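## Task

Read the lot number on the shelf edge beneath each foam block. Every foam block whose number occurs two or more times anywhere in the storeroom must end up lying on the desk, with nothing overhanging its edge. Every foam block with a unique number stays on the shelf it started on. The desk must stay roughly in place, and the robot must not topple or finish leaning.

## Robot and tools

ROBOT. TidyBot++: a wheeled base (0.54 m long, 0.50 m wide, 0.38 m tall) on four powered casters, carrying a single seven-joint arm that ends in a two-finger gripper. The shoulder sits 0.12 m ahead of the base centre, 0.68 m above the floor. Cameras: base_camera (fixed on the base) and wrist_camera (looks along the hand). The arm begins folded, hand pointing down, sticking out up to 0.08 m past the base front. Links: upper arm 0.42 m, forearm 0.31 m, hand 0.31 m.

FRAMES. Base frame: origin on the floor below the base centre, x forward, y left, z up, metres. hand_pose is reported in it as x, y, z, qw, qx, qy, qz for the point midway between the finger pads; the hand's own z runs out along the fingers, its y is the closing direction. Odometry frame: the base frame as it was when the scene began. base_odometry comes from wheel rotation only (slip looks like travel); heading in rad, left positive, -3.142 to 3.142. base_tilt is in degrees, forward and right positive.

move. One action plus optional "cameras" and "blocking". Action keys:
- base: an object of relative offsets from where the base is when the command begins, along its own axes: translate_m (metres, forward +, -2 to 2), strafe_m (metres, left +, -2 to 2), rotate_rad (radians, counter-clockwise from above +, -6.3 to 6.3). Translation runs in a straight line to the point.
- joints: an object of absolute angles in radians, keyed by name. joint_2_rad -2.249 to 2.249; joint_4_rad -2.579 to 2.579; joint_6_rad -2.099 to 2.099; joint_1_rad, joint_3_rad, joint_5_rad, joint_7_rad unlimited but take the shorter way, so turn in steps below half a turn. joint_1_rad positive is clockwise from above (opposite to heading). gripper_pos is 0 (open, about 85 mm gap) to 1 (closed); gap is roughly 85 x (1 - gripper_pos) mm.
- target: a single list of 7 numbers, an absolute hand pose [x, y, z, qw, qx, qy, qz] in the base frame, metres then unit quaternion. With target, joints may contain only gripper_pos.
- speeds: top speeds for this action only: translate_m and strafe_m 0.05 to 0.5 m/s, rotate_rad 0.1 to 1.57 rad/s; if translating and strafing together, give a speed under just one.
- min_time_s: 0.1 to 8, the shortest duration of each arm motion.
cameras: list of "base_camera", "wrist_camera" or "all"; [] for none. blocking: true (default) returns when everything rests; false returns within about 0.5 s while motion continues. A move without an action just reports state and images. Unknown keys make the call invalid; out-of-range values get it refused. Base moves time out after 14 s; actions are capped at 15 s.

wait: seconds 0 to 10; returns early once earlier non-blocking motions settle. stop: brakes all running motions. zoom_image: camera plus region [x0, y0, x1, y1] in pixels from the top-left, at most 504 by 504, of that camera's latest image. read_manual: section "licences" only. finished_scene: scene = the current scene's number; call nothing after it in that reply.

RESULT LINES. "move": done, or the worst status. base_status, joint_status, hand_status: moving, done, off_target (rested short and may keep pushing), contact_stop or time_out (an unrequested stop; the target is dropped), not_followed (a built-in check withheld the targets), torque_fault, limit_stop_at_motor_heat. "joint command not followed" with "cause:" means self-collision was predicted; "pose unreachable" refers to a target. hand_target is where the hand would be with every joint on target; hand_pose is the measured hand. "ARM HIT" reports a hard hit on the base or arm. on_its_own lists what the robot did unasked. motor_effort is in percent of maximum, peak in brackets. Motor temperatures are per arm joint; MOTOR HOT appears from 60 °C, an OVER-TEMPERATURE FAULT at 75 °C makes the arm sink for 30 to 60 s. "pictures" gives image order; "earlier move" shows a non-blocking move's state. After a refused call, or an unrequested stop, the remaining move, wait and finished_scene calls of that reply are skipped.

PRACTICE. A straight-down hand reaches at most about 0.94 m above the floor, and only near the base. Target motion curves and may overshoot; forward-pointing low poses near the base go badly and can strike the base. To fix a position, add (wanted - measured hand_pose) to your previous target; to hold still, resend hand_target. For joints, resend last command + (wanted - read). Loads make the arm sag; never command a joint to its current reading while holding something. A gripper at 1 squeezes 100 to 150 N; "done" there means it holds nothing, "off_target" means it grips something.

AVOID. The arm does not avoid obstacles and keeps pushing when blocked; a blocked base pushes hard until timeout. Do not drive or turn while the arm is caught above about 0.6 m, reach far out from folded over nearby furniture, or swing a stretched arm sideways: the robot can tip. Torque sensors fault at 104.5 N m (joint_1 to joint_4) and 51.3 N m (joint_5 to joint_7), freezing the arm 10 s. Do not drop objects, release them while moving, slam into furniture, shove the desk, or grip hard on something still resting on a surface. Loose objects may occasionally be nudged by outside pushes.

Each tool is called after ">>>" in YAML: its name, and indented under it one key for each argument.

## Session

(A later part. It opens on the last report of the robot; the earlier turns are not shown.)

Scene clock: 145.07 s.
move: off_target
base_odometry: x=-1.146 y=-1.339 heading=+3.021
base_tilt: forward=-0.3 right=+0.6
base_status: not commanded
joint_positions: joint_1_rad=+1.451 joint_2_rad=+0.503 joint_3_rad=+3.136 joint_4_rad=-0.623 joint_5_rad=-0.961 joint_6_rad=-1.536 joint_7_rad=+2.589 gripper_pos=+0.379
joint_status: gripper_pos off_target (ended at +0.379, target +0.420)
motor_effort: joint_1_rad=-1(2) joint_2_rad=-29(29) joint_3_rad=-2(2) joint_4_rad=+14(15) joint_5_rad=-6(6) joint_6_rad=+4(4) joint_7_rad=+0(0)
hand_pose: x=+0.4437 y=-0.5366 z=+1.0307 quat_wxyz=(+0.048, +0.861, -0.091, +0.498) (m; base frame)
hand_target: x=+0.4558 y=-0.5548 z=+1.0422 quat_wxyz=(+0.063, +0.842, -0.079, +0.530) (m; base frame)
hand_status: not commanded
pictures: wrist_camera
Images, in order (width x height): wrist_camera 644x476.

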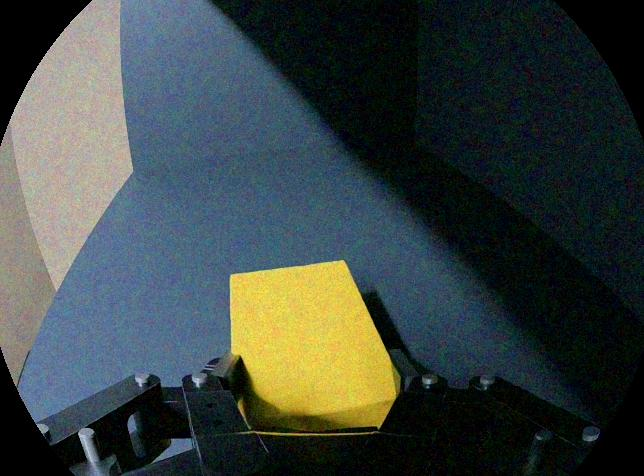

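>>> move:
  joints: {"gripper_pos": 0.5}
  cameras: []

>>> move:
  joints: {"joint_2_rad": 0.42}
  min_time_s: 1
  cameras: ["wrist_camera"]

Scene clock: 145.83 s.
move: off_target
base_odometry: x=-1.146 y=-1.339 heading=+3.021
base_tilt: forward=-0.3 right=+0.6
base_status: not commanded
joint_positions: joint_1_rad=+1.451 joint_2_rad=+0.503 joint_3_rad=+3.136 joint_4_rad=-0.623 joint_5_rad=-0.961 joint_6_rad=-1.536 joint_7_rad=+2.589 gripper_pos=+0.379
joint_status: gripper_pos off_target (ended at +0.379, target +0.500)
motor_effort: joint_1_rad=-1(1) joint_2_rad=-29(30) joint_3_rad=-2(2) joint_4_rad=+14(15) joint_5_rad=-6(6) joint_6_rad=+4(4) joint_7_rad=+0(0)
hand_pose: x=+0.4437 y=-0.5366 z=+1.0307 quat_wxyz=(+0.048, +0.861, -0.091, +0.498) (m; base frame)
hand_target: x=+0.4558 y=-0.5548 z=+1.0422 quat_wxyz=(+0.063, +0.842, -0.079, +0.530) (m; base frame)
hand_status: not commanded
pictures: none
No camera images: "cameras" was empty.

Scene clock: 147.23 s.
move: done
base_odometry: x=-1.146 y=-1.339 heading=+3.021
base_tilt: forward=-0.3 right=+0.6
base_status: not commanded
joint_positions: joint_1_rad=+1.451 joint_2_rad=+0.430 joint_3_rad=+3.136 joint_4_rad=-0.622 joint_5_rad=-0.961 joint_6_rad=-1.536 joint_7_rad=+2.589 gripper_pos=+0.379
joint_status: all done
motor_effort: joint_1_rad=+0(1) joint_2_rad=-26(31) joint_3_rad=-2(2) joint_4_rad=+14(16) joint_5_rad=-6(7) joint_6_rad=+5(5) joint_7_rad=+0(1)
hand_pose: x=+0.4405 y=-0.5099 z=+1.0714 quat_wxyz=(+0.079, +0.856, -0.073, +0.505) (m; base frame)
hand_target: x=+0.4502 y=-0.5099 z=+1.1078 quat_wxyz=(+0.111, +0.833, -0.049, +0.539) (m; base frame)
hand_status: not commanded
pictures: wrist_camera
Images, in order (width x height): wrist_camera 644x476.

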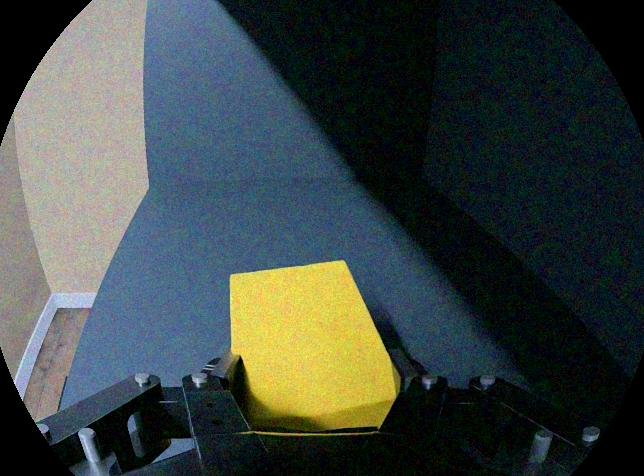

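>>> move:
  base: {"strafe_m": 0.3}
  speeds: {"strafe_m": 0.2}
  cameras: ["wrist_camera"]

>>> move:
  joints: {"joint_1_rad": 1.57, "joint_2_rad": -0.7, "joint_4_rad": -2.3}
  min_time_s: 2.5
  cameras: ["wrist_camera"]

>>> move:
  joints: {"joint_2_rad": -0.9, "joint_4_rad": -2.5, "joint_5_rad": 0.0, "joint_6_rad": -0.3, "joint_7_rad": 1.57}
  min_time_s: 2.5
  cameras: ["all"]

Scene clock: 150.13 s.
move: done
base_odometry: x=-1.183 y=-1.637 heading=+3.021
base_tilt: forward=-0.3 right=+0.6
base_status: done
joint_positions: joint_1_rad=+1.451 joint_2_rad=+0.424 joint_3_rad=+3.136 joint_4_rad=-0.622 joint_5_rad=-0.962 joint_6_rad=-1.535 joint_7_rad=+2.589 gripper_pos=+0.379
joint_status: not commanded
motor_effort: joint_1_rad=+0(1) joint_2_rad=-26(33) joint_3_rad=-2(3) joint_4_rad=+15(16) joint_5_rad=-6(7) joint_6_rad=+5(6) joint_7_rad=+0(1)
hand_pose: x=+0.4402 y=-0.5076 z=+1.0751 quat_wxyz=(+0.082, +0.856, -0.072, +0.506) (m; base frame)
hand_target: x=+0.4502 y=-0.5099 z=+1.1078 quat_wxyz=(+0.111, +0.833, -0.049, +0.539) (m; base frame)
hand_status: not commanded
pictures: wrist_camera
Images, in order (width x height): wrist_camera 644x476.

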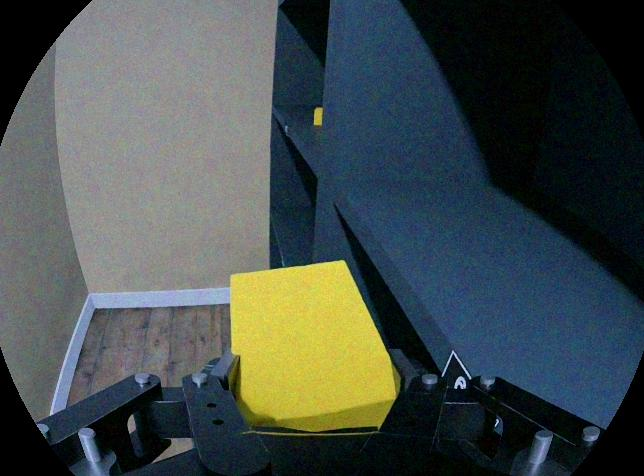

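Scene clock: 153.03 s.
move: done
base_odometry: x=-1.183 y=-1.637 heading=+3.021
base_tilt: forward=-0.4 right=+0.6
base_status: not commanded
joint_positions: joint_1_rad=+1.550 joint_2_rad=-0.680 joint_3_rad=+3.136 joint_4_rad=-2.263 joint_5_rad=-0.962 joint_6_rad=-1.535 joint_7_rad=+2.589 gripper_pos=+0.379
joint_status: all done
motor_effort: joint_1_rad=+0(2) joint_2_rad=+5(28) joint_3_rad=+3(4) joint_4_rad=+16(16) joint_5_rad=-7(8) joint_6_rad=+1(6) joint_7_rad=+0(0)
hand_pose: x=+0.3772 y=-0.0523 z=+0.8264 quat_wxyz=(-0.121, +0.854, -0.242, +0.445) (m; base frame)
hand_target: x=+0.3854 y=-0.0660 z=+0.8346 quat_wxyz=(-0.099, +0.834, -0.248, +0.483) (m; base frame)
hand_status: not commanded
pictures: wrist_camera
Images, in order (width x height): wrist_camera 644x476.

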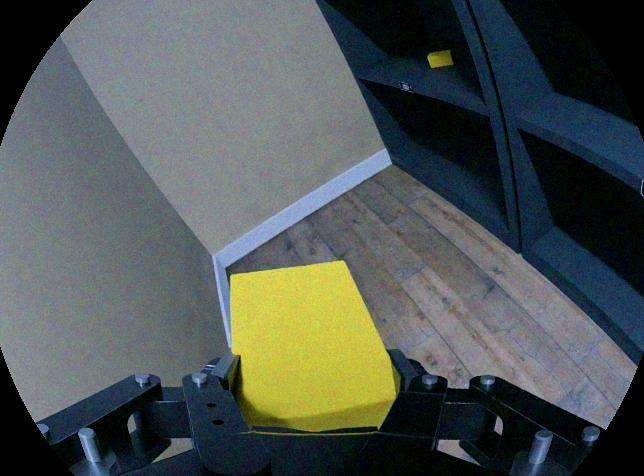

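Scene clock: 156.20 s.
move: done
base_odometry: x=-1.183 y=-1.637 heading=+3.021
base_tilt: forward=-0.4 right=+0.6
base_status: not commanded
joint_positions: joint_1_rad=+1.551 joint_2_rad=-0.878 joint_3_rad=+3.136 joint_4_rad=-2.458 joint_5_rad=-0.070 joint_6_rad=-0.368 joint_7_rad=+1.614 gripper_pos=+0.379
joint_status: all done
motor_effort: joint_1_rad=+0(1) joint_2_rad=+6(7) joint_3_rad=+1(4) joint_4_rad=+20(21) joint_5_rad=+1(8) joint_6_rad=+8(9) joint_7_rad=+0(1)
hand_pose: x=+0.1354 y=-0.2797 z=+0.8330 quat_wxyz=(+0.382, +0.591, -0.579, +0.412) (m; base frame)
hand_target: x=+0.1196 y=-0.2792 z=+0.8336 quat_wxyz=(+0.411, +0.574, -0.576, +0.412) (m; base frame)
hand_status: not commanded
pictures: base_camera, wrist_camera
Images, in order (width x height): base_camera 644x364, wrist_camera 644x476.

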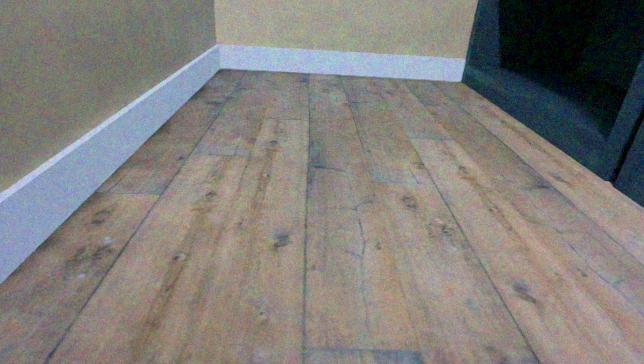

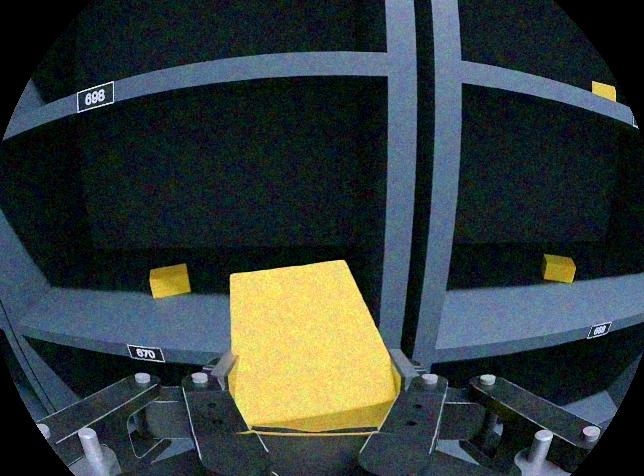

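>>> move:
  base: {"translate_m": -0.3}
  cameras: ["wrist_camera"]

>>> zoom_image:
  camera: "wrist_camera"
  region: [430, 310, 530, 380]

Scene clock: 158.27 s.
move: done
base_odometry: x=-0.885 y=-1.674 heading=+3.020
base_tilt: forward=-0.4 right=+0.6
base_status: done
joint_positions: joint_1_rad=+1.572 joint_2_rad=-0.862 joint_3_rad=+3.138 joint_4_rad=-2.458 joint_5_rad=-0.067 joint_6_rad=-0.366 joint_7_rad=+1.613 gripper_pos=+0.379
joint_status: not commanded
motor_effort: joint_1_rad=-2(4) joint_2_rad=-3(6) joint_3_rad=+1(2) joint_4_rad=+20(20) joint_5_rad=+1(1) joint_6_rad=+9(9) joint_7_rad=+0(1)
hand_pose: x=+0.1284 y=-0.2826 z=+0.8290 quat_wxyz=(+0.383, +0.587, -0.588, +0.404) (m; base frame)
hand_target: x=+0.1196 y=-0.2792 z=+0.8336 quat_wxyz=(+0.411, +0.574, -0.576, +0.412) (m; base frame)
hand_status: not commanded
pictures: wrist_camera
Images, in order (width x height): wrist_camera 644x476.

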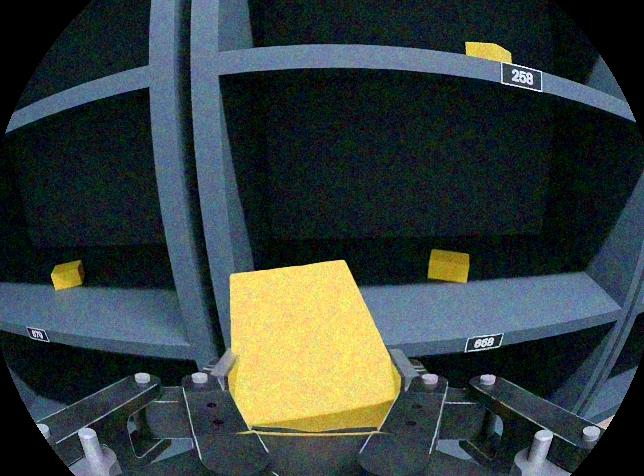

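Scaled by 5.040.

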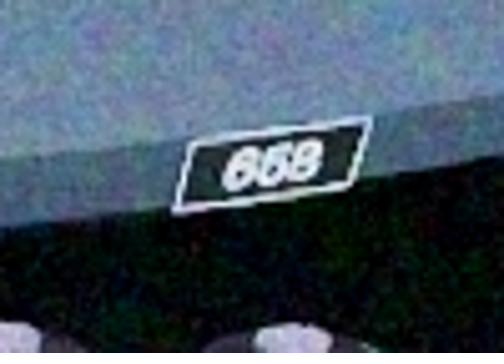

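>>> move:
  joints: {"joint_6_rad": 0.6}
  cameras: ["wrist_camera"]

>>> move:
  base: {"translate_m": -1.1}
  cameras: ["wrist_camera"]

Scene clock: 161.97 s.
move: done
base_odometry: x=-0.885 y=-1.674 heading=+3.020
base_tilt: forward=-0.4 right=+0.6
base_status: not commanded
joint_positions: joint_1_rad=+1.572 joint_2_rad=-0.862 joint_3_rad=+3.138 joint_4_rad=-2.467 joint_5_rad=-0.067 joint_6_rad=+0.535 joint_7_rad=+1.613 gripper_pos=+0.379
joint_status: all done
motor_effort: joint_1_rad=-2(2) joint_2_rad=-3(4) joint_3_rad=+1(1) joint_4_rad=+19(22) joint_5_rad=+1(1) joint_6_rad=+8(10) joint_7_rad=+0(1)
hand_pose: x=+0.1110 y=-0.2681 z=+1.0936 quat_wxyz=(+0.610, +0.349, -0.373, +0.606) (m; base frame)
hand_target: x=+0.1189 y=-0.2466 z=+1.1024 quat_wxyz=(+0.620, +0.338, -0.340, +0.621) (m; base frame)
hand_status: not commanded
pictures: wrist_camera
Images, in order (width x height): wrist_camera 644x476.

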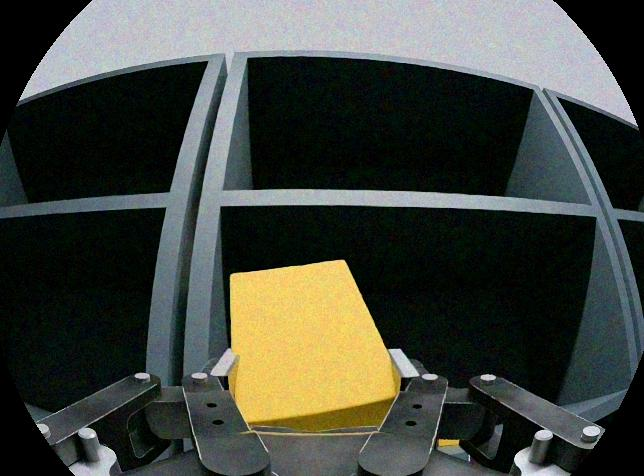

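Scene clock: 165.43 s.
move: done
base_odometry: x=+0.207 y=-1.807 heading=+3.020
base_tilt: forward=-0.3 right=+0.7
base_status: done
joint_positions: joint_1_rad=+1.595 joint_2_rad=-0.803 joint_3_rad=+3.139 joint_4_rad=-2.467 joint_5_rad=-0.066 joint_6_rad=+0.535 joint_7_rad=+1.613 gripper_pos=+0.379
joint_status: not commanded
motor_effort: joint_1_rad=-5(8) joint_2_rad=-16(16) joint_3_rad=+1(2) joint_4_rad=+20(20) joint_5_rad=+1(2) joint_6_rad=+8(9) joint_7_rad=+0(1)
hand_pose: x=+0.1043 y=-0.2912 z=+1.0775 quat_wxyz=(+0.606, +0.362, -0.394, +0.588) (m; base frame)
hand_target: x=+0.1189 y=-0.2466 z=+1.1024 quat_wxyz=(+0.620, +0.338, -0.340, +0.621) (m; base frame)
hand_status: not commanded
pictures: wrist_camera
Images, in order (width x height): wrist_camera 644x476.

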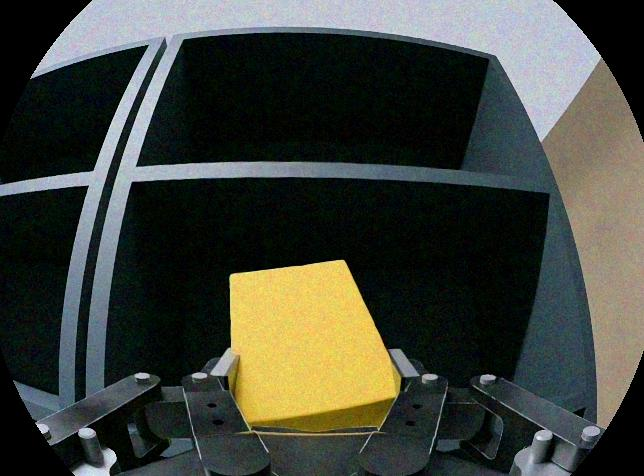

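>>> move:
  base: {"strafe_m": -0.15}
  speeds: {"strafe_m": 0.2}
  joints: {"joint_6_rad": -0.3}
  cameras: ["all"]

Scene clock: 167.30 s.
move: done
base_odometry: x=+0.226 y=-1.658 heading=+3.020
base_tilt: forward=-0.3 right=+0.6
base_status: done
joint_positions: joint_1_rad=+1.578 joint_2_rad=-0.904 joint_3_rad=+3.139 joint_4_rad=-2.470 joint_5_rad=-0.065 joint_6_rad=-0.251 joint_7_rad=+1.613 gripper_pos=+0.380
joint_status: all done
motor_effort: joint_1_rad=+0(4) joint_2_rad=+6(15) joint_3_rad=+1(1) joint_4_rad=+20(22) joint_5_rad=+1(1) joint_6_rad=+9(11) joint_7_rad=+0(1)
hand_pose: x=+0.1243 y=-0.2856 z=+0.8678 quat_wxyz=(+0.428, +0.554, -0.561, +0.442) (m; base frame)
hand_target: x=+0.1196 y=-0.2792 z=+0.8336 quat_wxyz=(+0.411, +0.574, -0.576, +0.412) (m; base frame)
hand_status: not commanded
pictures: base_camera, wrist_camera
Images, in order (width x height): base_camera 644x364, wrist_camera 644x476.

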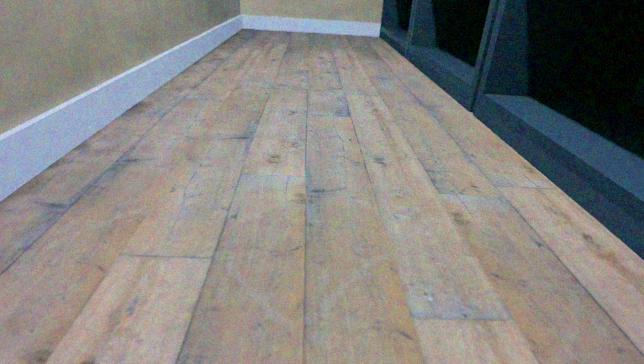

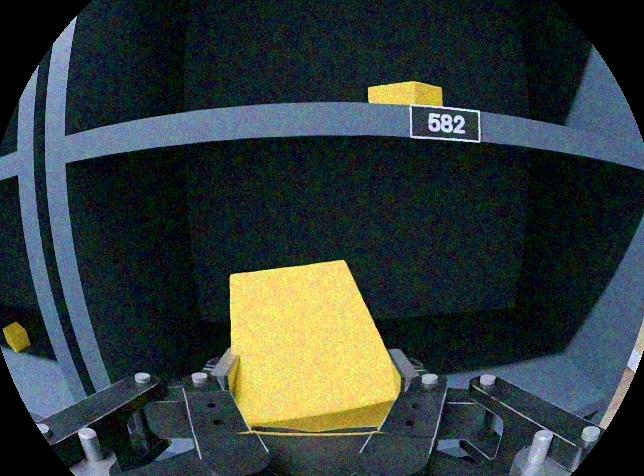

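>>> move:
  base: {"translate_m": -0.93}
  speeds: {"translate_m": 0.4}
  cameras: ["all"]

Scene clock: 171.03 s.
move: done
base_odometry: x=+1.149 y=-1.770 heading=+3.020
base_tilt: forward=-0.4 right=+0.6
base_status: done
joint_positions: joint_1_rad=+1.578 joint_2_rad=-0.904 joint_3_rad=+3.139 joint_4_rad=-2.470 joint_5_rad=-0.065 joint_6_rad=-0.251 joint_7_rad=+1.613 gripper_pos=+0.380
joint_status: not commanded
motor_effort: joint_1_rad=-1(1) joint_2_rad=+6(7) joint_3_rad=+1(3) joint_4_rad=+20(21) joint_5_rad=+1(1) joint_6_rad=+9(10) joint_7_rad=+0(1)
hand_pose: x=+0.1243 y=-0.2856 z=+0.8677 quat_wxyz=(+0.428, +0.554, -0.561, +0.442) (m; base frame)
hand_target: x=+0.1196 y=-0.2792 z=+0.8336 quat_wxyz=(+0.411, +0.574, -0.576, +0.412) (m; base frame)
hand_status: not commanded
pictures: base_camera, wrist_camera
Images, in order (width x height): base_camera 644x364, wrist_camera 644x476.

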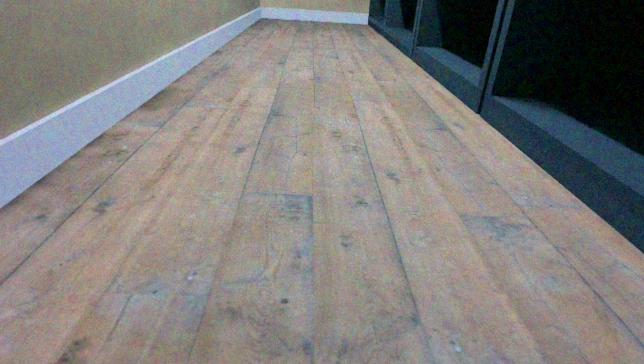

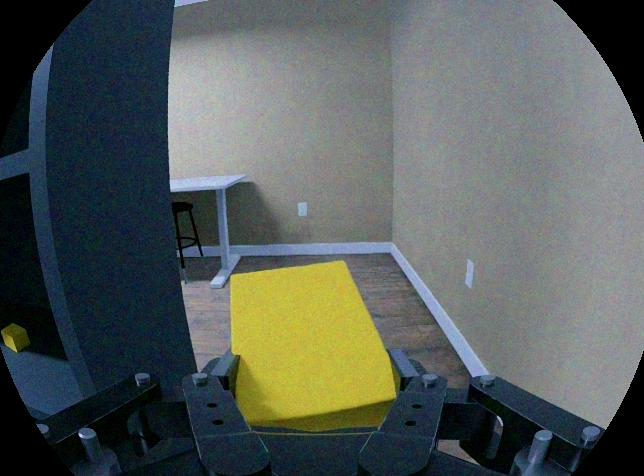

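>>> move:
  base: {"strafe_m": -1.6}
  speeds: {"strafe_m": 0.4}
  cameras: ["all"]

Scene clock: 176.57 s.
move: done
base_odometry: x=+1.343 y=-0.182 heading=+3.020
base_tilt: forward=-0.3 right=+0.6
base_status: done
joint_positions: joint_1_rad=+1.578 joint_2_rad=-0.904 joint_3_rad=+3.139 joint_4_rad=-2.470 joint_5_rad=-0.065 joint_6_rad=-0.251 joint_7_rad=+1.613 gripper_pos=+0.380
joint_status: not commanded
motor_effort: joint_1_rad=-1(1) joint_2_rad=+6(9) joint_3_rad=+1(1) joint_4_rad=+20(21) joint_5_rad=+0(1) joint_6_rad=+9(10) joint_7_rad=-1(1)
hand_pose: x=+0.1243 y=-0.2857 z=+0.8674 quat_wxyz=(+0.427, +0.554, -0.561, +0.442) (m; base frame)
hand_target: x=+0.1196 y=-0.2792 z=+0.8336 quat_wxyz=(+0.411, +0.574, -0.576, +0.412) (m; base frame)
hand_status: not commanded
pictures: base_camera, wrist_camera
Images, in order (width x height): base_camera 644x364, wrist_camera 644x476.

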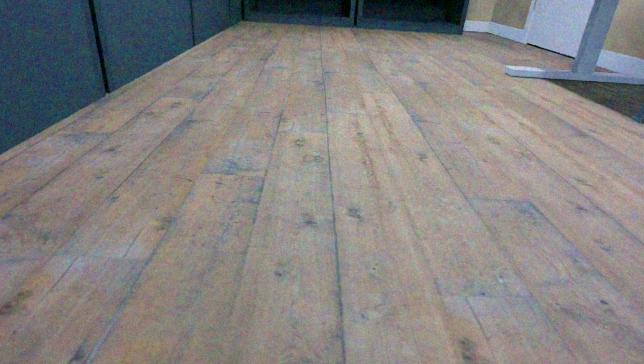

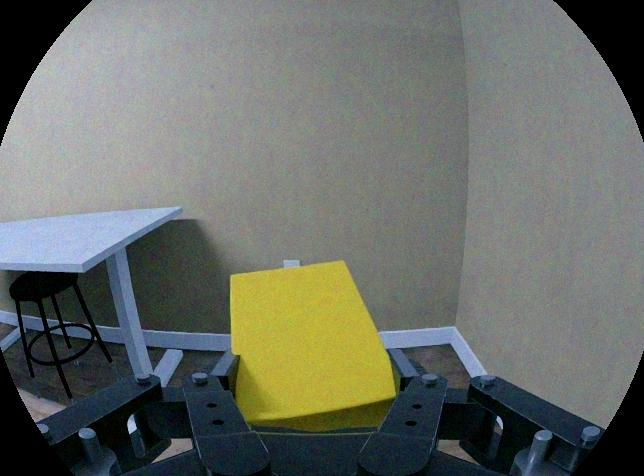

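>>> move:
  base: {"translate_m": 0.8}
  speeds: {"translate_m": 0.4}
  joints: {"joint_2_rad": -0.32, "joint_4_rad": -1.894, "joint_5_rad": 0.0, "joint_6_rad": -0.497}
  min_time_s: 2.5
  cameras: ["all"]

Scene clock: 180.87 s.
move: done
base_odometry: x=+0.549 y=-0.085 heading=+3.019
base_tilt: forward=-0.3 right=+0.6
base_status: done
joint_positions: joint_1_rad=+1.578 joint_2_rad=-0.338 joint_3_rad=+3.139 joint_4_rad=-1.922 joint_5_rad=-0.065 joint_6_rad=-0.441 joint_7_rad=+1.613 gripper_pos=+0.380
joint_status: all done
motor_effort: joint_1_rad=+0(1) joint_2_rad=-8(9) joint_3_rad=+1(2) joint_4_rad=+19(21) joint_5_rad=+0(1) joint_6_rad=+8(10) joint_7_rad=+0(1)
hand_pose: x=+0.1271 y=-0.4546 z=+0.9385 quat_wxyz=(+0.364, +0.598, -0.601, +0.385) (m; base frame)
hand_target: x=+0.1190 y=-0.4552 z=+0.9309 quat_wxyz=(+0.361, +0.607, -0.609, +0.361) (m; base frame)
hand_status: not commanded
pictures: base_camera, wrist_camera
Images, in order (width x height): base_camera 644x364, wrist_camera 644x476.

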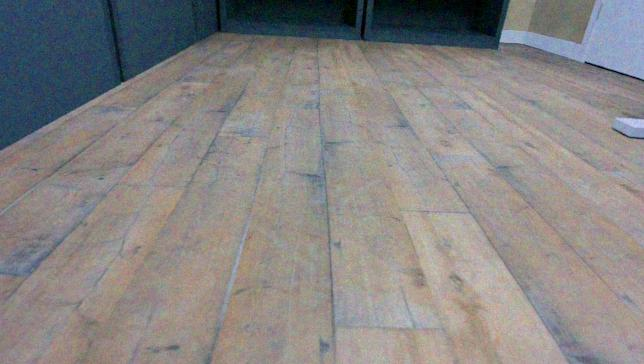

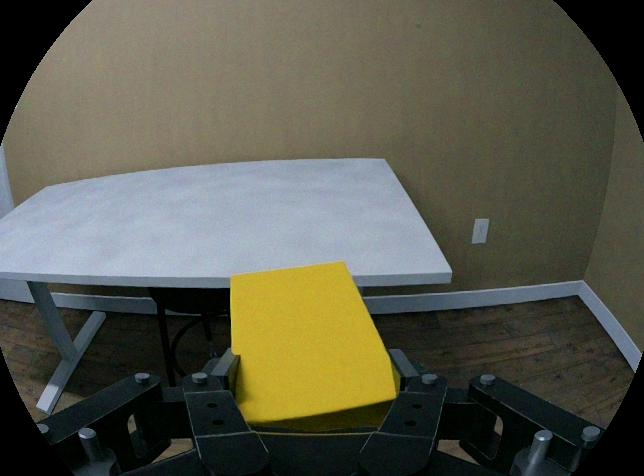

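>>> move:
  base: {"strafe_m": -0.15}
  speeds: {"strafe_m": 0.3}
  cameras: ["wrist_camera"]

Scene clock: 182.87 s.
move: done
base_odometry: x=+0.567 y=+0.064 heading=+3.020
base_tilt: forward=-0.3 right=+0.6
base_status: done
joint_positions: joint_1_rad=+1.578 joint_2_rad=-0.328 joint_3_rad=+3.139 joint_4_rad=-1.920 joint_5_rad=-0.065 joint_6_rad=-0.444 joint_7_rad=+1.613 gripper_pos=+0.380
joint_status: not commanded
motor_effort: joint_1_rad=+0(1) joint_2_rad=-8(11) joint_3_rad=+1(1) joint_4_rad=+19(20) joint_5_rad=+0(1) joint_6_rad=+8(10) joint_7_rad=+0(1)
hand_pose: x=+0.1272 y=-0.4570 z=+0.9338 quat_wxyz=(+0.361, +0.601, -0.603, +0.382) (m; base frame)
hand_target: x=+0.1190 y=-0.4552 z=+0.9309 quat_wxyz=(+0.361, +0.607, -0.609, +0.361) (m; base frame)
hand_status: not commanded
pictures: wrist_camera
Images, in order (width x height): wrist_camera 644x476.

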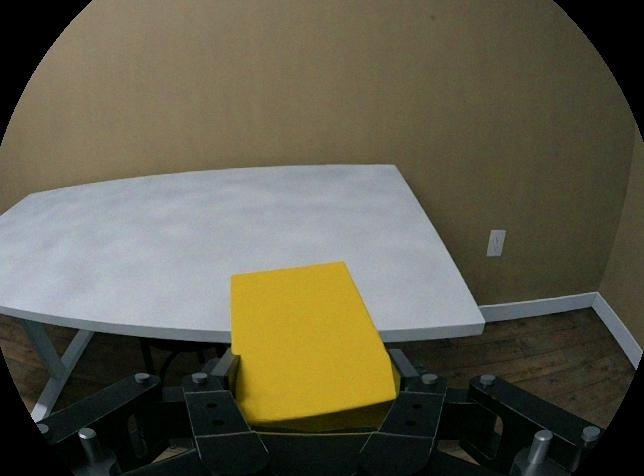

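>>> move:
  joints: {"joint_2_rad": -0.037, "joint_4_rad": -1.756, "joint_6_rad": -0.375}
  min_time_s: 1.5
  base: {"strafe_m": -0.22}
  speeds: {"strafe_m": 0.3}
  cameras: ["wrist_camera"]

Scene clock: 185.27 s.
move: done
base_odometry: x=+0.593 y=+0.283 heading=+3.020
base_tilt: forward=-0.4 right=+0.6
base_status: done
joint_positions: joint_1_rad=+1.578 joint_2_rad=-0.062 joint_3_rad=+3.139 joint_4_rad=-1.785 joint_5_rad=-0.065 joint_6_rad=-0.434 joint_7_rad=+1.613 gripper_pos=+0.380
joint_status: all done
motor_effort: joint_1_rad=+0(1) joint_2_rad=-16(18) joint_3_rad=+0(2) joint_4_rad=+18(21) joint_5_rad=+0(1) joint_6_rad=+8(10) joint_7_rad=+0(1)
hand_pose: x=+0.1265 y=-0.5439 z=+0.8821 quat_wxyz=(+0.324, +0.621, -0.625, +0.345) (m; base frame)
hand_target: x=+0.1188 y=-0.5650 z=+0.9003 quat_wxyz=(+0.354, +0.611, -0.613, +0.353) (m; base frame)
hand_status: not commanded
pictures: wrist_camera
Images, in order (width x height): wrist_camera 644x476.

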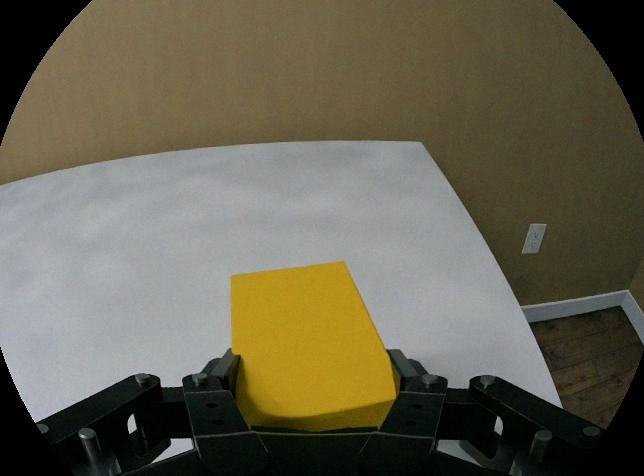

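>>> move:
  base: {"strafe_m": -0.1}
  speeds: {"strafe_m": 0.2}
  cameras: ["wrist_camera"]

>>> move:
  joints: {"joint_2_rad": 0.12, "joint_4_rad": -2.05, "joint_6_rad": 0.17}
  min_time_s: 2
  cameras: ["wrist_camera"]

Scene clock: 186.80 s.
move: done
base_odometry: x=+0.605 y=+0.382 heading=+3.020
base_tilt: forward=-0.3 right=+0.6
base_status: done
joint_positions: joint_1_rad=+1.578 joint_2_rad=-0.056 joint_3_rad=+3.139 joint_4_rad=-1.783 joint_5_rad=-0.065 joint_6_rad=-0.433 joint_7_rad=+1.613 gripper_pos=+0.380
joint_status: not commanded
motor_effort: joint_1_rad=+0(1) joint_2_rad=-16(18) joint_3_rad=+0(1) joint_4_rad=+19(19) joint_5_rad=+0(1) joint_6_rad=+8(9) joint_7_rad=+0(1)
hand_pose: x=+0.1265 y=-0.5458 z=+0.8800 quat_wxyz=(+0.323, +0.621, -0.626, +0.344) (m; base frame)
hand_target: x=+0.1188 y=-0.5650 z=+0.9003 quat_wxyz=(+0.354, +0.611, -0.613, +0.353) (m; base frame)
hand_status: not commanded
pictures: wrist_camera
Images, in order (width x height): wrist_camera 644x476.

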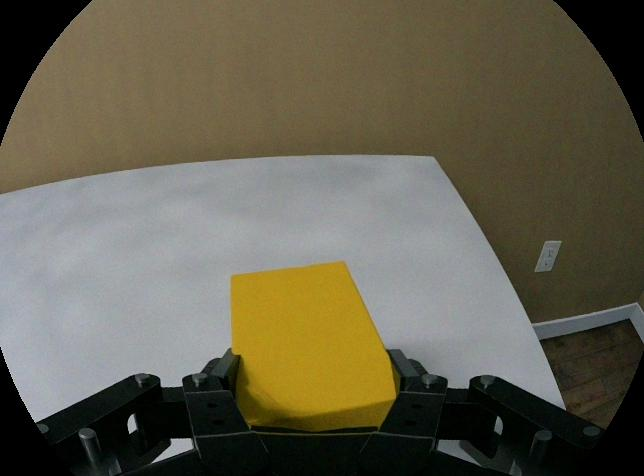

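Scene clock: 189.43 s.
move: done
base_odometry: x=+0.605 y=+0.382 heading=+3.020
base_tilt: forward=-0.3 right=+0.6
base_status: not commanded
joint_positions: joint_1_rad=+1.578 joint_2_rad=+0.087 joint_3_rad=+3.139 joint_4_rad=-2.012 joint_5_rad=-0.065 joint_6_rad=+0.103 joint_7_rad=+1.613 gripper_pos=+0.380
joint_status: all done
motor_effort: joint_1_rad=-1(1) joint_2_rad=-19(20) joint_3_rad=+0(0) joint_4_rad=+18(20) joint_5_rad=+1(1) joint_6_rad=+9(10) joint_7_rad=+0(1)
hand_pose: x=+0.1156 y=-0.5914 z=+0.8141 quat_wxyz=(+0.382, +0.585, -0.604, +0.385) (m; base frame)
hand_target: x=+0.1189 y=-0.5931 z=+0.7927 quat_wxyz=(+0.383, +0.594, -0.596, +0.382) (m; base frame)
hand_status: not commanded
pictures: wrist_camera
Images, in order (width x height): wrist_camera 644x476.

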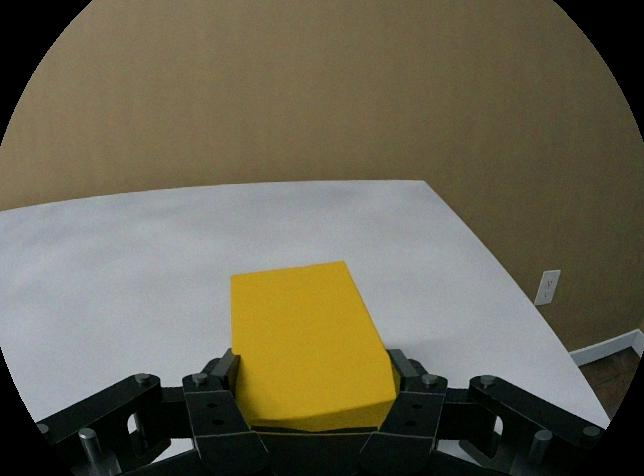

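>>> move:
  joints: {"joint_2_rad": 0.179, "joint_4_rad": -2.12, "joint_6_rad": 0.2}
  min_time_s: 1.5
  cameras: ["wrist_camera"]

Scene clock: 191.67 s.
move: done
base_odometry: x=+0.605 y=+0.382 heading=+3.020
base_tilt: forward=-0.3 right=+0.6
base_status: not commanded
joint_positions: joint_1_rad=+1.578 joint_2_rad=+0.133 joint_3_rad=+3.139 joint_4_rad=-2.075 joint_5_rad=-0.065 joint_6_rad=+0.140 joint_7_rad=+1.612 gripper_pos=+0.380
joint_status: all done
motor_effort: joint_1_rad=+1(1) joint_2_rad=-18(20) joint_3_rad=+1(1) joint_4_rad=+15(18) joint_5_rad=+1(1) joint_6_rad=+7(10) joint_7_rad=+0(1)
hand_pose: x=+0.1149 y=-0.5820 z=+0.7634 quat_wxyz=(+0.361, +0.597, -0.618, +0.362) (m; base frame)
hand_target: x=+0.1189 y=-0.5785 z=+0.7297 quat_wxyz=(+0.353, +0.612, -0.614, +0.352) (m; base frame)
hand_status: not commanded
pictures: wrist_camera
Images, in order (width x height): wrist_camera 644x476.

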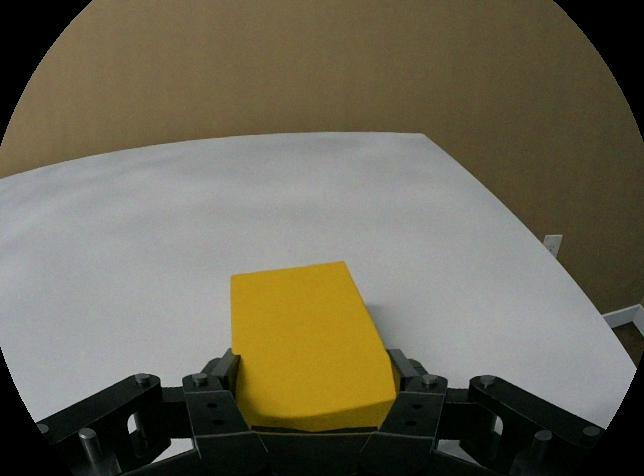

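>>> move:
  joints: {"joint_2_rad": 0.206, "joint_4_rad": -2.148, "joint_6_rad": 0.255}
  min_time_s: 1
  cameras: ["wrist_camera"]

>>> move:
  joints: {"joint_2_rad": 0.224, "joint_4_rad": -2.167, "joint_6_rad": 0.29}
  min_time_s: 1
  cameras: ["wrist_camera"]

Scene clock: 193.30 s.
move: done
base_odometry: x=+0.605 y=+0.382 heading=+3.020
base_tilt: forward=-0.3 right=+0.6
base_status: not commanded
joint_positions: joint_1_rad=+1.576 joint_2_rad=+0.138 joint_3_rad=+3.139 joint_4_rad=-2.102 joint_5_rad=-0.065 joint_6_rad=+0.199 joint_7_rad=+1.610 gripper_pos=+0.380
joint_status: all done
motor_effort: joint_1_rad=+2(2) joint_2_rad=-14(20) joint_3_rad=+2(3) joint_4_rad=+14(16) joint_5_rad=+1(1) joint_6_rad=+6(8) joint_7_rad=+0(0)
hand_pose: x=+0.1148 y=-0.5820 z=+0.7629 quat_wxyz=(+0.370, +0.592, -0.613, +0.370) (m; base frame)
hand_target: x=+0.1189 y=-0.5777 z=+0.7150 quat_wxyz=(+0.353, +0.612, -0.614, +0.352) (m; base frame)
hand_status: not commanded
pictures: wrist_camera
Images, in order (width x height): wrist_camera 644x476.

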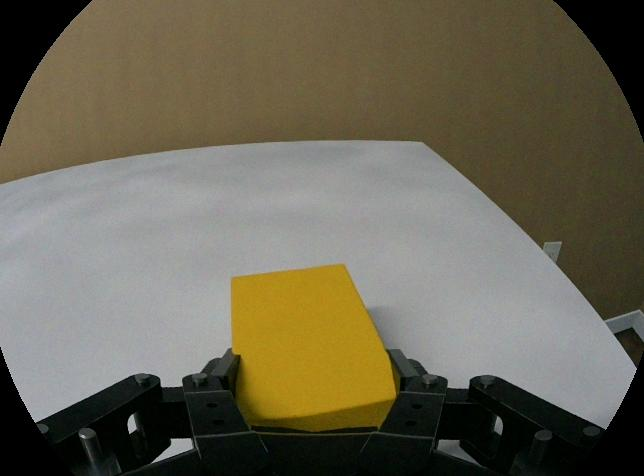

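Scene clock: 194.60 s.
move: done
base_odometry: x=+0.605 y=+0.382 heading=+3.020
base_tilt: forward=-0.3 right=+0.6
base_status: not commanded
joint_positions: joint_1_rad=+1.574 joint_2_rad=+0.142 joint_3_rad=+3.139 joint_4_rad=-2.119 joint_5_rad=-0.065 joint_6_rad=+0.240 joint_7_rad=+1.610 gripper_pos=+0.380
joint_status: all done
motor_effort: joint_1_rad=+2(2) joint_2_rad=-12(15) joint_3_rad=+3(3) joint_4_rad=+14(16) joint_5_rad=+0(1) joint_6_rad=+6(8) joint_7_rad=+0(0)
hand_pose: x=+0.1148 y=-0.5821 z=+0.7627 quat_wxyz=(+0.376, +0.588, -0.610, +0.375) (m; base frame)
hand_target: x=+0.1189 y=-0.5765 z=+0.7047 quat_wxyz=(+0.352, +0.613, -0.614, +0.351) (m; base frame)
hand_status: not commanded
pictures: wrist_camera
Images, in order (width x height): wrist_camera 644x476.

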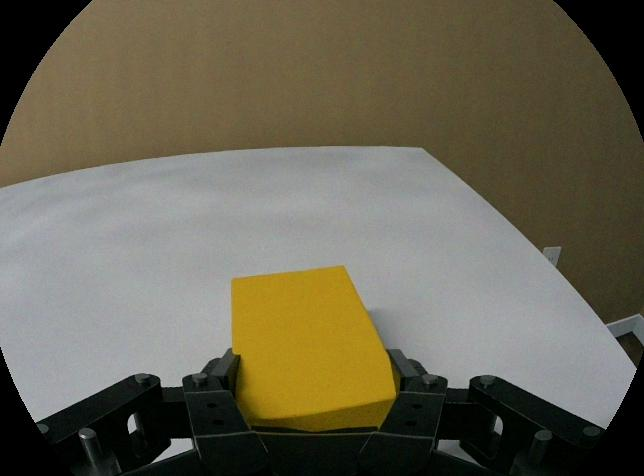

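>>> move:
  joints: {"joint_2_rad": 0.165, "joint_4_rad": -2.11, "joint_6_rad": 0.19}
  min_time_s: 1
  cameras: []

>>> move:
  joints: {"gripper_pos": 0.2}
  cameras: ["wrist_camera"]

Scene clock: 196.20 s.
move: done
base_odometry: x=+0.605 y=+0.382 heading=+3.020
base_tilt: forward=-0.4 right=+0.6
base_status: not commanded
joint_positions: joint_1_rad=+1.574 joint_2_rad=+0.141 joint_3_rad=+3.139 joint_4_rad=-2.119 joint_5_rad=-0.065 joint_6_rad=+0.239 joint_7_rad=+1.610 gripper_pos=+0.380
joint_status: all done
motor_effort: joint_1_rad=+1(2) joint_2_rad=-14(14) joint_3_rad=+2(3) joint_4_rad=+14(15) joint_5_rad=+1(1) joint_6_rad=+7(7) joint_7_rad=+0(0)
hand_pose: x=+0.1148 y=-0.5820 z=+0.7631 quat_wxyz=(+0.376, +0.588, -0.610, +0.376) (m; base frame)
hand_target: x=+0.1189 y=-0.5798 z=+0.7402 quat_wxyz=(+0.357, +0.610, -0.612, +0.356) (m; base frame)
hand_status: not commanded
pictures: none
No camera images: "cameras" was empty.

Scene clock: 196.97 s.
move: done
base_odometry: x=+0.605 y=+0.382 heading=+3.020
base_tilt: forward=-0.3 right=+0.6
base_status: not commanded
joint_positions: joint_1_rad=+1.574 joint_2_rad=+0.149 joint_3_rad=+3.140 joint_4_rad=-2.119 joint_5_rad=-0.065 joint_6_rad=+0.234 joint_7_rad=+1.610 gripper_pos=+0.200
joint_status: all done
motor_effort: joint_1_rad=+0(2) joint_2_rad=-20(21) joint_3_rad=+0(2) joint_4_rad=+15(16) joint_5_rad=+1(1) joint_6_rad=+8(9) joint_7_rad=+0(1)
hand_pose: x=+0.1147 y=-0.5820 z=+0.7573 quat_wxyz=(+0.372, +0.591, -0.612, +0.372) (m; base frame)
hand_target: x=+0.1189 y=-0.5798 z=+0.7402 quat_wxyz=(+0.357, +0.610, -0.612, +0.356) (m; base frame)
hand_status: not commanded
pictures: wrist_camera
Images, in order (width x height): wrist_camera 644x476.

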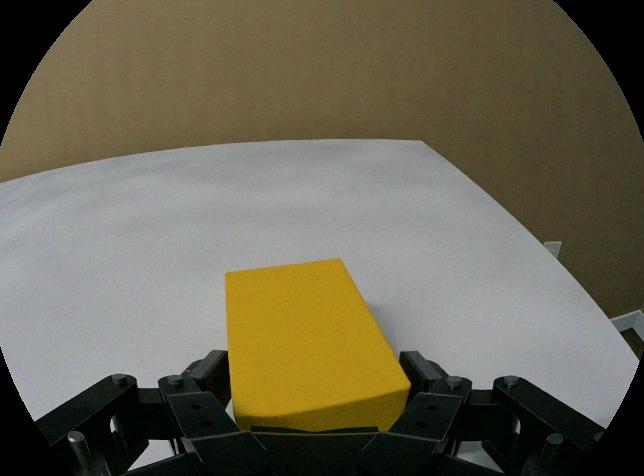

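>>> move:
  joints: {"gripper_pos": 0.0}
  cameras: ["all"]

Scene clock: 198.63 s.
move: done
base_odometry: x=+0.605 y=+0.382 heading=+3.020
base_tilt: forward=-0.4 right=+0.6
base_status: not commanded
joint_positions: joint_1_rad=+1.574 joint_2_rad=+0.149 joint_3_rad=+3.140 joint_4_rad=-2.119 joint_5_rad=-0.065 joint_6_rad=+0.234 joint_7_rad=+1.610 gripper_pos=+0.000
joint_status: all done
motor_effort: joint_1_rad=+0(1) joint_2_rad=-19(20) joint_3_rad=+0(0) joint_4_rad=+15(16) joint_5_rad=+1(1) joint_6_rad=+8(9) joint_7_rad=-1(1)
hand_pose: x=+0.1147 y=-0.5820 z=+0.7573 quat_wxyz=(+0.372, +0.591, -0.612, +0.372) (m; base frame)
hand_target: x=+0.1189 y=-0.5798 z=+0.7402 quat_wxyz=(+0.357, +0.610, -0.612, +0.356) (m; base frame)
hand_status: not commanded
pictures: base_camera, wrist_camera
Images, in order (width x height): base_camera 644x364, wrist_camera 644x476.

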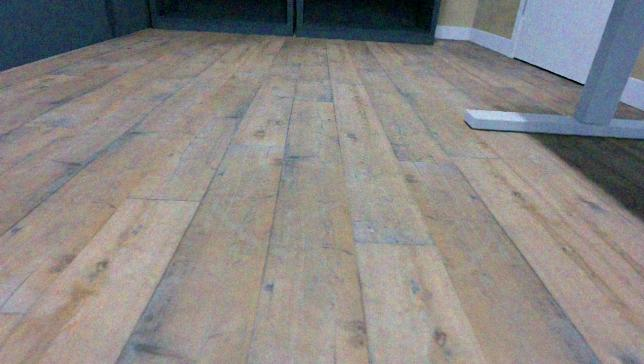

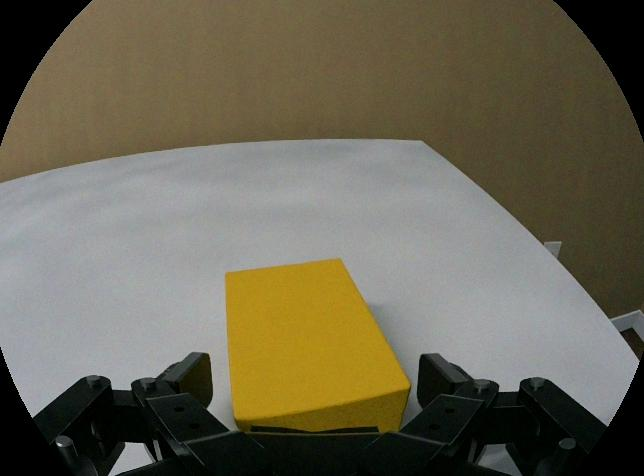

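>>> move:
  base: {"strafe_m": 0.14}
  speeds: {"strafe_m": 0.2}
  cameras: ["wrist_camera"]

>>> move:
  joints: {"joint_2_rad": -0.037, "joint_4_rad": -1.756, "joint_6_rad": -0.375, "joint_5_rad": 0}
  cameras: ["wrist_camera"]

Scene clock: 200.37 s.
move: done
base_odometry: x=+0.588 y=+0.243 heading=+3.020
base_tilt: forward=-0.3 right=+0.6
base_status: done
joint_positions: joint_1_rad=+1.574 joint_2_rad=+0.149 joint_3_rad=+3.140 joint_4_rad=-2.119 joint_5_rad=-0.065 joint_6_rad=+0.234 joint_7_rad=+1.610 gripper_pos=+0.000
joint_status: not commanded
motor_effort: joint_1_rad=+0(2) joint_2_rad=-19(22) joint_3_rad=+0(1) joint_4_rad=+16(17) joint_5_rad=+1(1) joint_6_rad=+8(9) joint_7_rad=+0(1)
hand_pose: x=+0.1147 y=-0.5820 z=+0.7573 quat_wxyz=(+0.372, +0.591, -0.612, +0.372) (m; base frame)
hand_target: x=+0.1189 y=-0.5798 z=+0.7402 quat_wxyz=(+0.357, +0.610, -0.612, +0.356) (m; base frame)
hand_status: not commanded
pictures: wrist_camera
Images, in order (width x height): wrist_camera 644x476.

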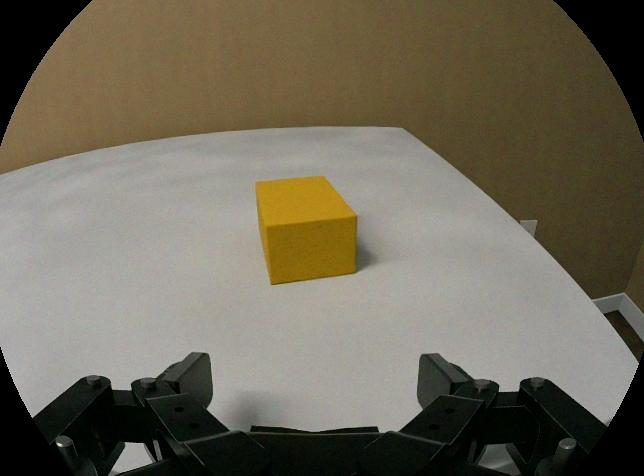

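Scene clock: 202.20 s.
move: done
base_odometry: x=+0.588 y=+0.243 heading=+3.020
base_tilt: forward=-0.4 right=+0.6
base_status: not commanded
joint_positions: joint_1_rad=+1.574 joint_2_rad=-0.030 joint_3_rad=+3.140 joint_4_rad=-1.780 joint_5_rad=-0.065 joint_6_rad=-0.317 joint_7_rad=+1.610 gripper_pos=+0.000
joint_status: all done
motor_effort: joint_1_rad=+0(1) joint_2_rad=-17(22) joint_3_rad=+0(1) joint_4_rad=+20(20) joint_5_rad=+0(2) joint_6_rad=+8(9) joint_7_rad=+0(1)
hand_pose: x=+0.1258 y=-0.5706 z=+0.8983 quat_wxyz=(+0.352, +0.604, -0.611, +0.372) (m; base frame)
hand_target: x=+0.1188 y=-0.5650 z=+0.9003 quat_wxyz=(+0.354, +0.611, -0.613, +0.353) (m; base frame)
hand_status: not commanded
pictures: wrist_camera
Images, in order (width x height): wrist_camera 644x476.

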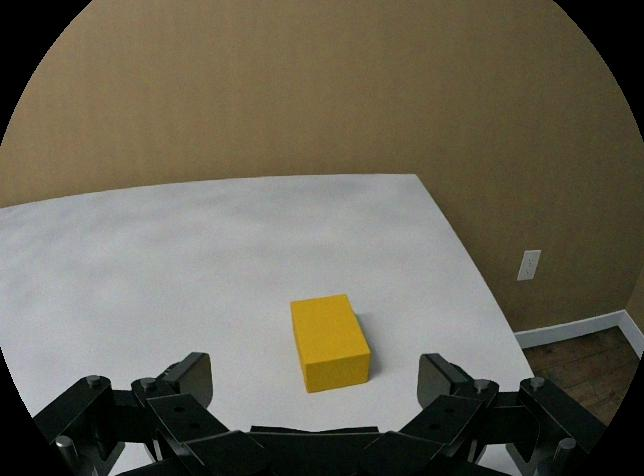

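>>> move:
  base: {"strafe_m": 0.33}
  speeds: {"strafe_m": 0.35}
  joints: {"joint_2_rad": -0.5, "joint_4_rad": -2.2, "joint_5_rad": 0, "joint_6_rad": -0.375, "joint_7_rad": 1.57}

>>> move:
  base: {"translate_m": 1.95}
  joints: {"joint_1_rad": 0, "joint_2_rad": -0.9, "joint_4_rad": -2.5, "joint_5_rad": 0, "joint_6_rad": -0.35, "joint_7_rad": 1.57}
  cameras: ["all"]

Scene clock: 205.57 s.
move: done
base_odometry: x=+0.548 y=-0.085 heading=+3.021
base_tilt: forward=-0.4 right=+0.6
base_status: done
joint_positions: joint_1_rad=+1.574 joint_2_rad=-0.499 joint_3_rad=+3.140 joint_4_rad=-2.159 joint_5_rad=-0.065 joint_6_rad=-0.324 joint_7_rad=+1.610 gripper_pos=+0.000
joint_status: all done
motor_effort: joint_1_rad=+0(1) joint_2_rad=-4(21) joint_3_rad=+1(1) joint_4_rad=+19(21) joint_5_rad=+1(2) joint_6_rad=+8(9) joint_7_rad=-1(1)
hand_pose: x=+0.1263 y=-0.3970 z=+0.8988 quat_wxyz=(+0.377, +0.589, -0.595, +0.397) (m; base frame)
hand_target: x=+0.1192 y=-0.3826 z=+0.8602 quat_wxyz=(+0.359, +0.608, -0.610, +0.360) (m; base frame)
hand_status: not commanded
pictures: none

Scene clock: 210.80 s.
move: done
base_odometry: x=-1.388 y=+0.149 heading=+3.022
base_tilt: forward=-0.3 right=+0.6
base_status: done
joint_positions: joint_1_rad=+0.018 joint_2_rad=-0.880 joint_3_rad=+3.141 joint_4_rad=-2.456 joint_5_rad=-0.065 joint_6_rad=-0.324 joint_7_rad=+1.610 gripper_pos=+0.000
joint_status: all done
motor_effort: joint_1_rad=-1(2) joint_2_rad=+6(6) joint_3_rad=+1(2) joint_4_rad=+20(20) joint_5_rad=+0(2) joint_6_rad=+9(10) joint_7_rad=+0(1)
hand_pose: x=+0.4038 y=+0.0028 z=+0.8478 quat_wxyz=(-0.010, +0.813, -0.010, +0.582) (m; base frame)
hand_target: x=+0.3928 y=+0.0004 z=+0.8190 quat_wxyz=(-0.001, +0.828, -0.002, +0.561) (m; base frame)
hand_status: not commanded
pictures: base_camera, wrist_camera
Images, in order (width x height): base_camera 644x364, wrist_camera 644x476.

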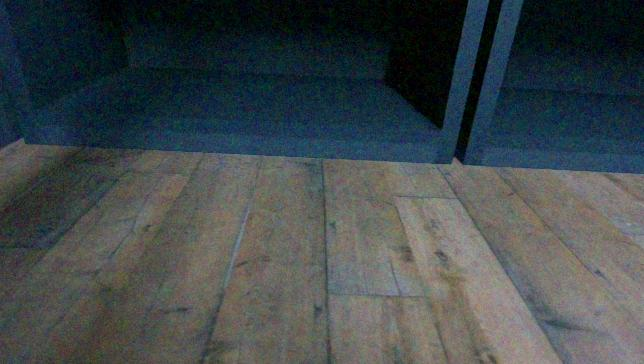

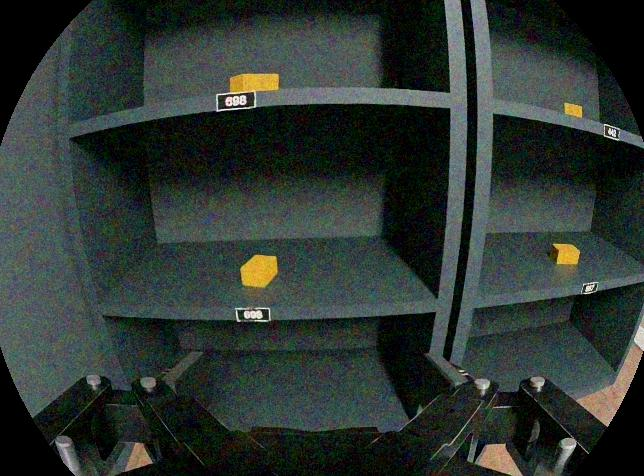

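>>> move:
  base: {"translate_m": 0.35, "strafe_m": 0.14}
  speeds: {"translate_m": 0.3}
  joints: {"joint_2_rad": -0.2, "joint_4_rad": -0.8, "joint_5_rad": 0.06, "joint_6_rad": -1.67, "joint_7_rad": 1.54}
  cameras: ["all"]

Scene clock: 214.50 s.
move: done
base_odometry: x=-1.753 y=+0.052 heading=+3.022
base_tilt: forward=-0.4 right=+0.6
base_status: done
joint_positions: joint_1_rad=+0.018 joint_2_rad=-0.222 joint_3_rad=+3.141 joint_4_rad=-0.827 joint_5_rad=-0.010 joint_6_rad=-1.613 joint_7_rad=+1.583 gripper_pos=+0.000
joint_status: all done
motor_effort: joint_1_rad=+0(1) joint_2_rad=-5(7) joint_3_rad=+1(1) joint_4_rad=+13(22) joint_5_rad=+1(2) joint_6_rad=+8(10) joint_7_rad=+0(1)
hand_pose: x=+0.4536 y=-0.0012 z=+1.1632 quat_wxyz=(+0.002, +0.895, +0.000, +0.446) (m; base frame)
hand_target: x=+0.4507 y=-0.0187 z=+1.1536 quat_wxyz=(+0.020, +0.906, -0.031, +0.422) (m; base frame)
hand_status: not commanded
pictures: base_camera, wrist_camera
Images, in order (width x height): base_camera 644x364, wrist_camera 644x476.

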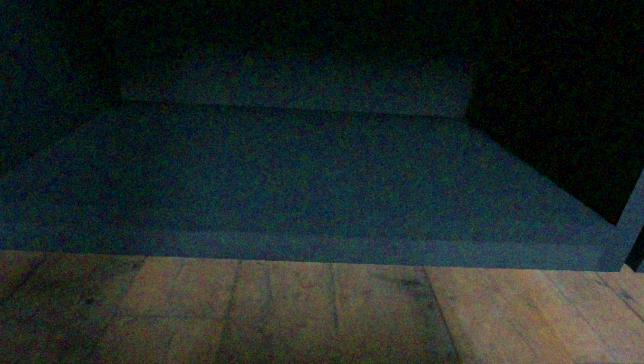

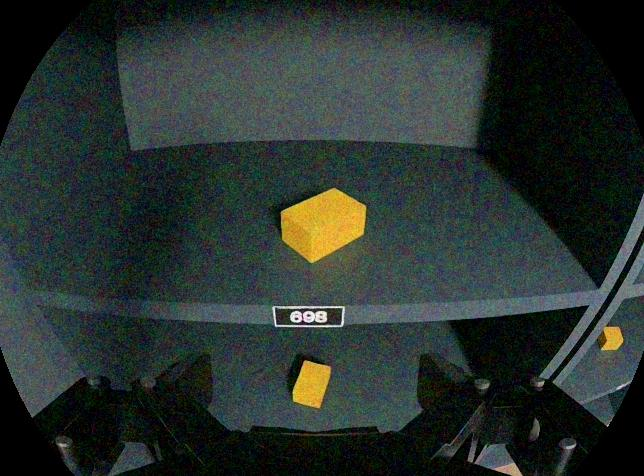

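>>> zoom_image:
  camera: "wrist_camera"
  region: [220, 160, 420, 420]

Scaled by 1.938.

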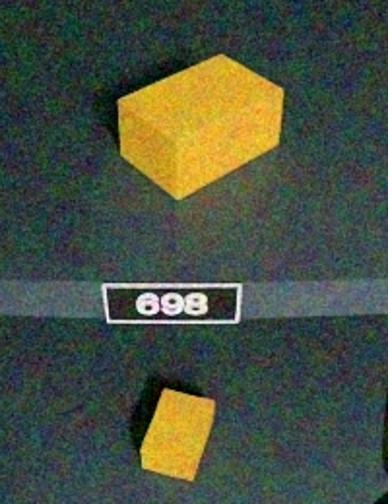

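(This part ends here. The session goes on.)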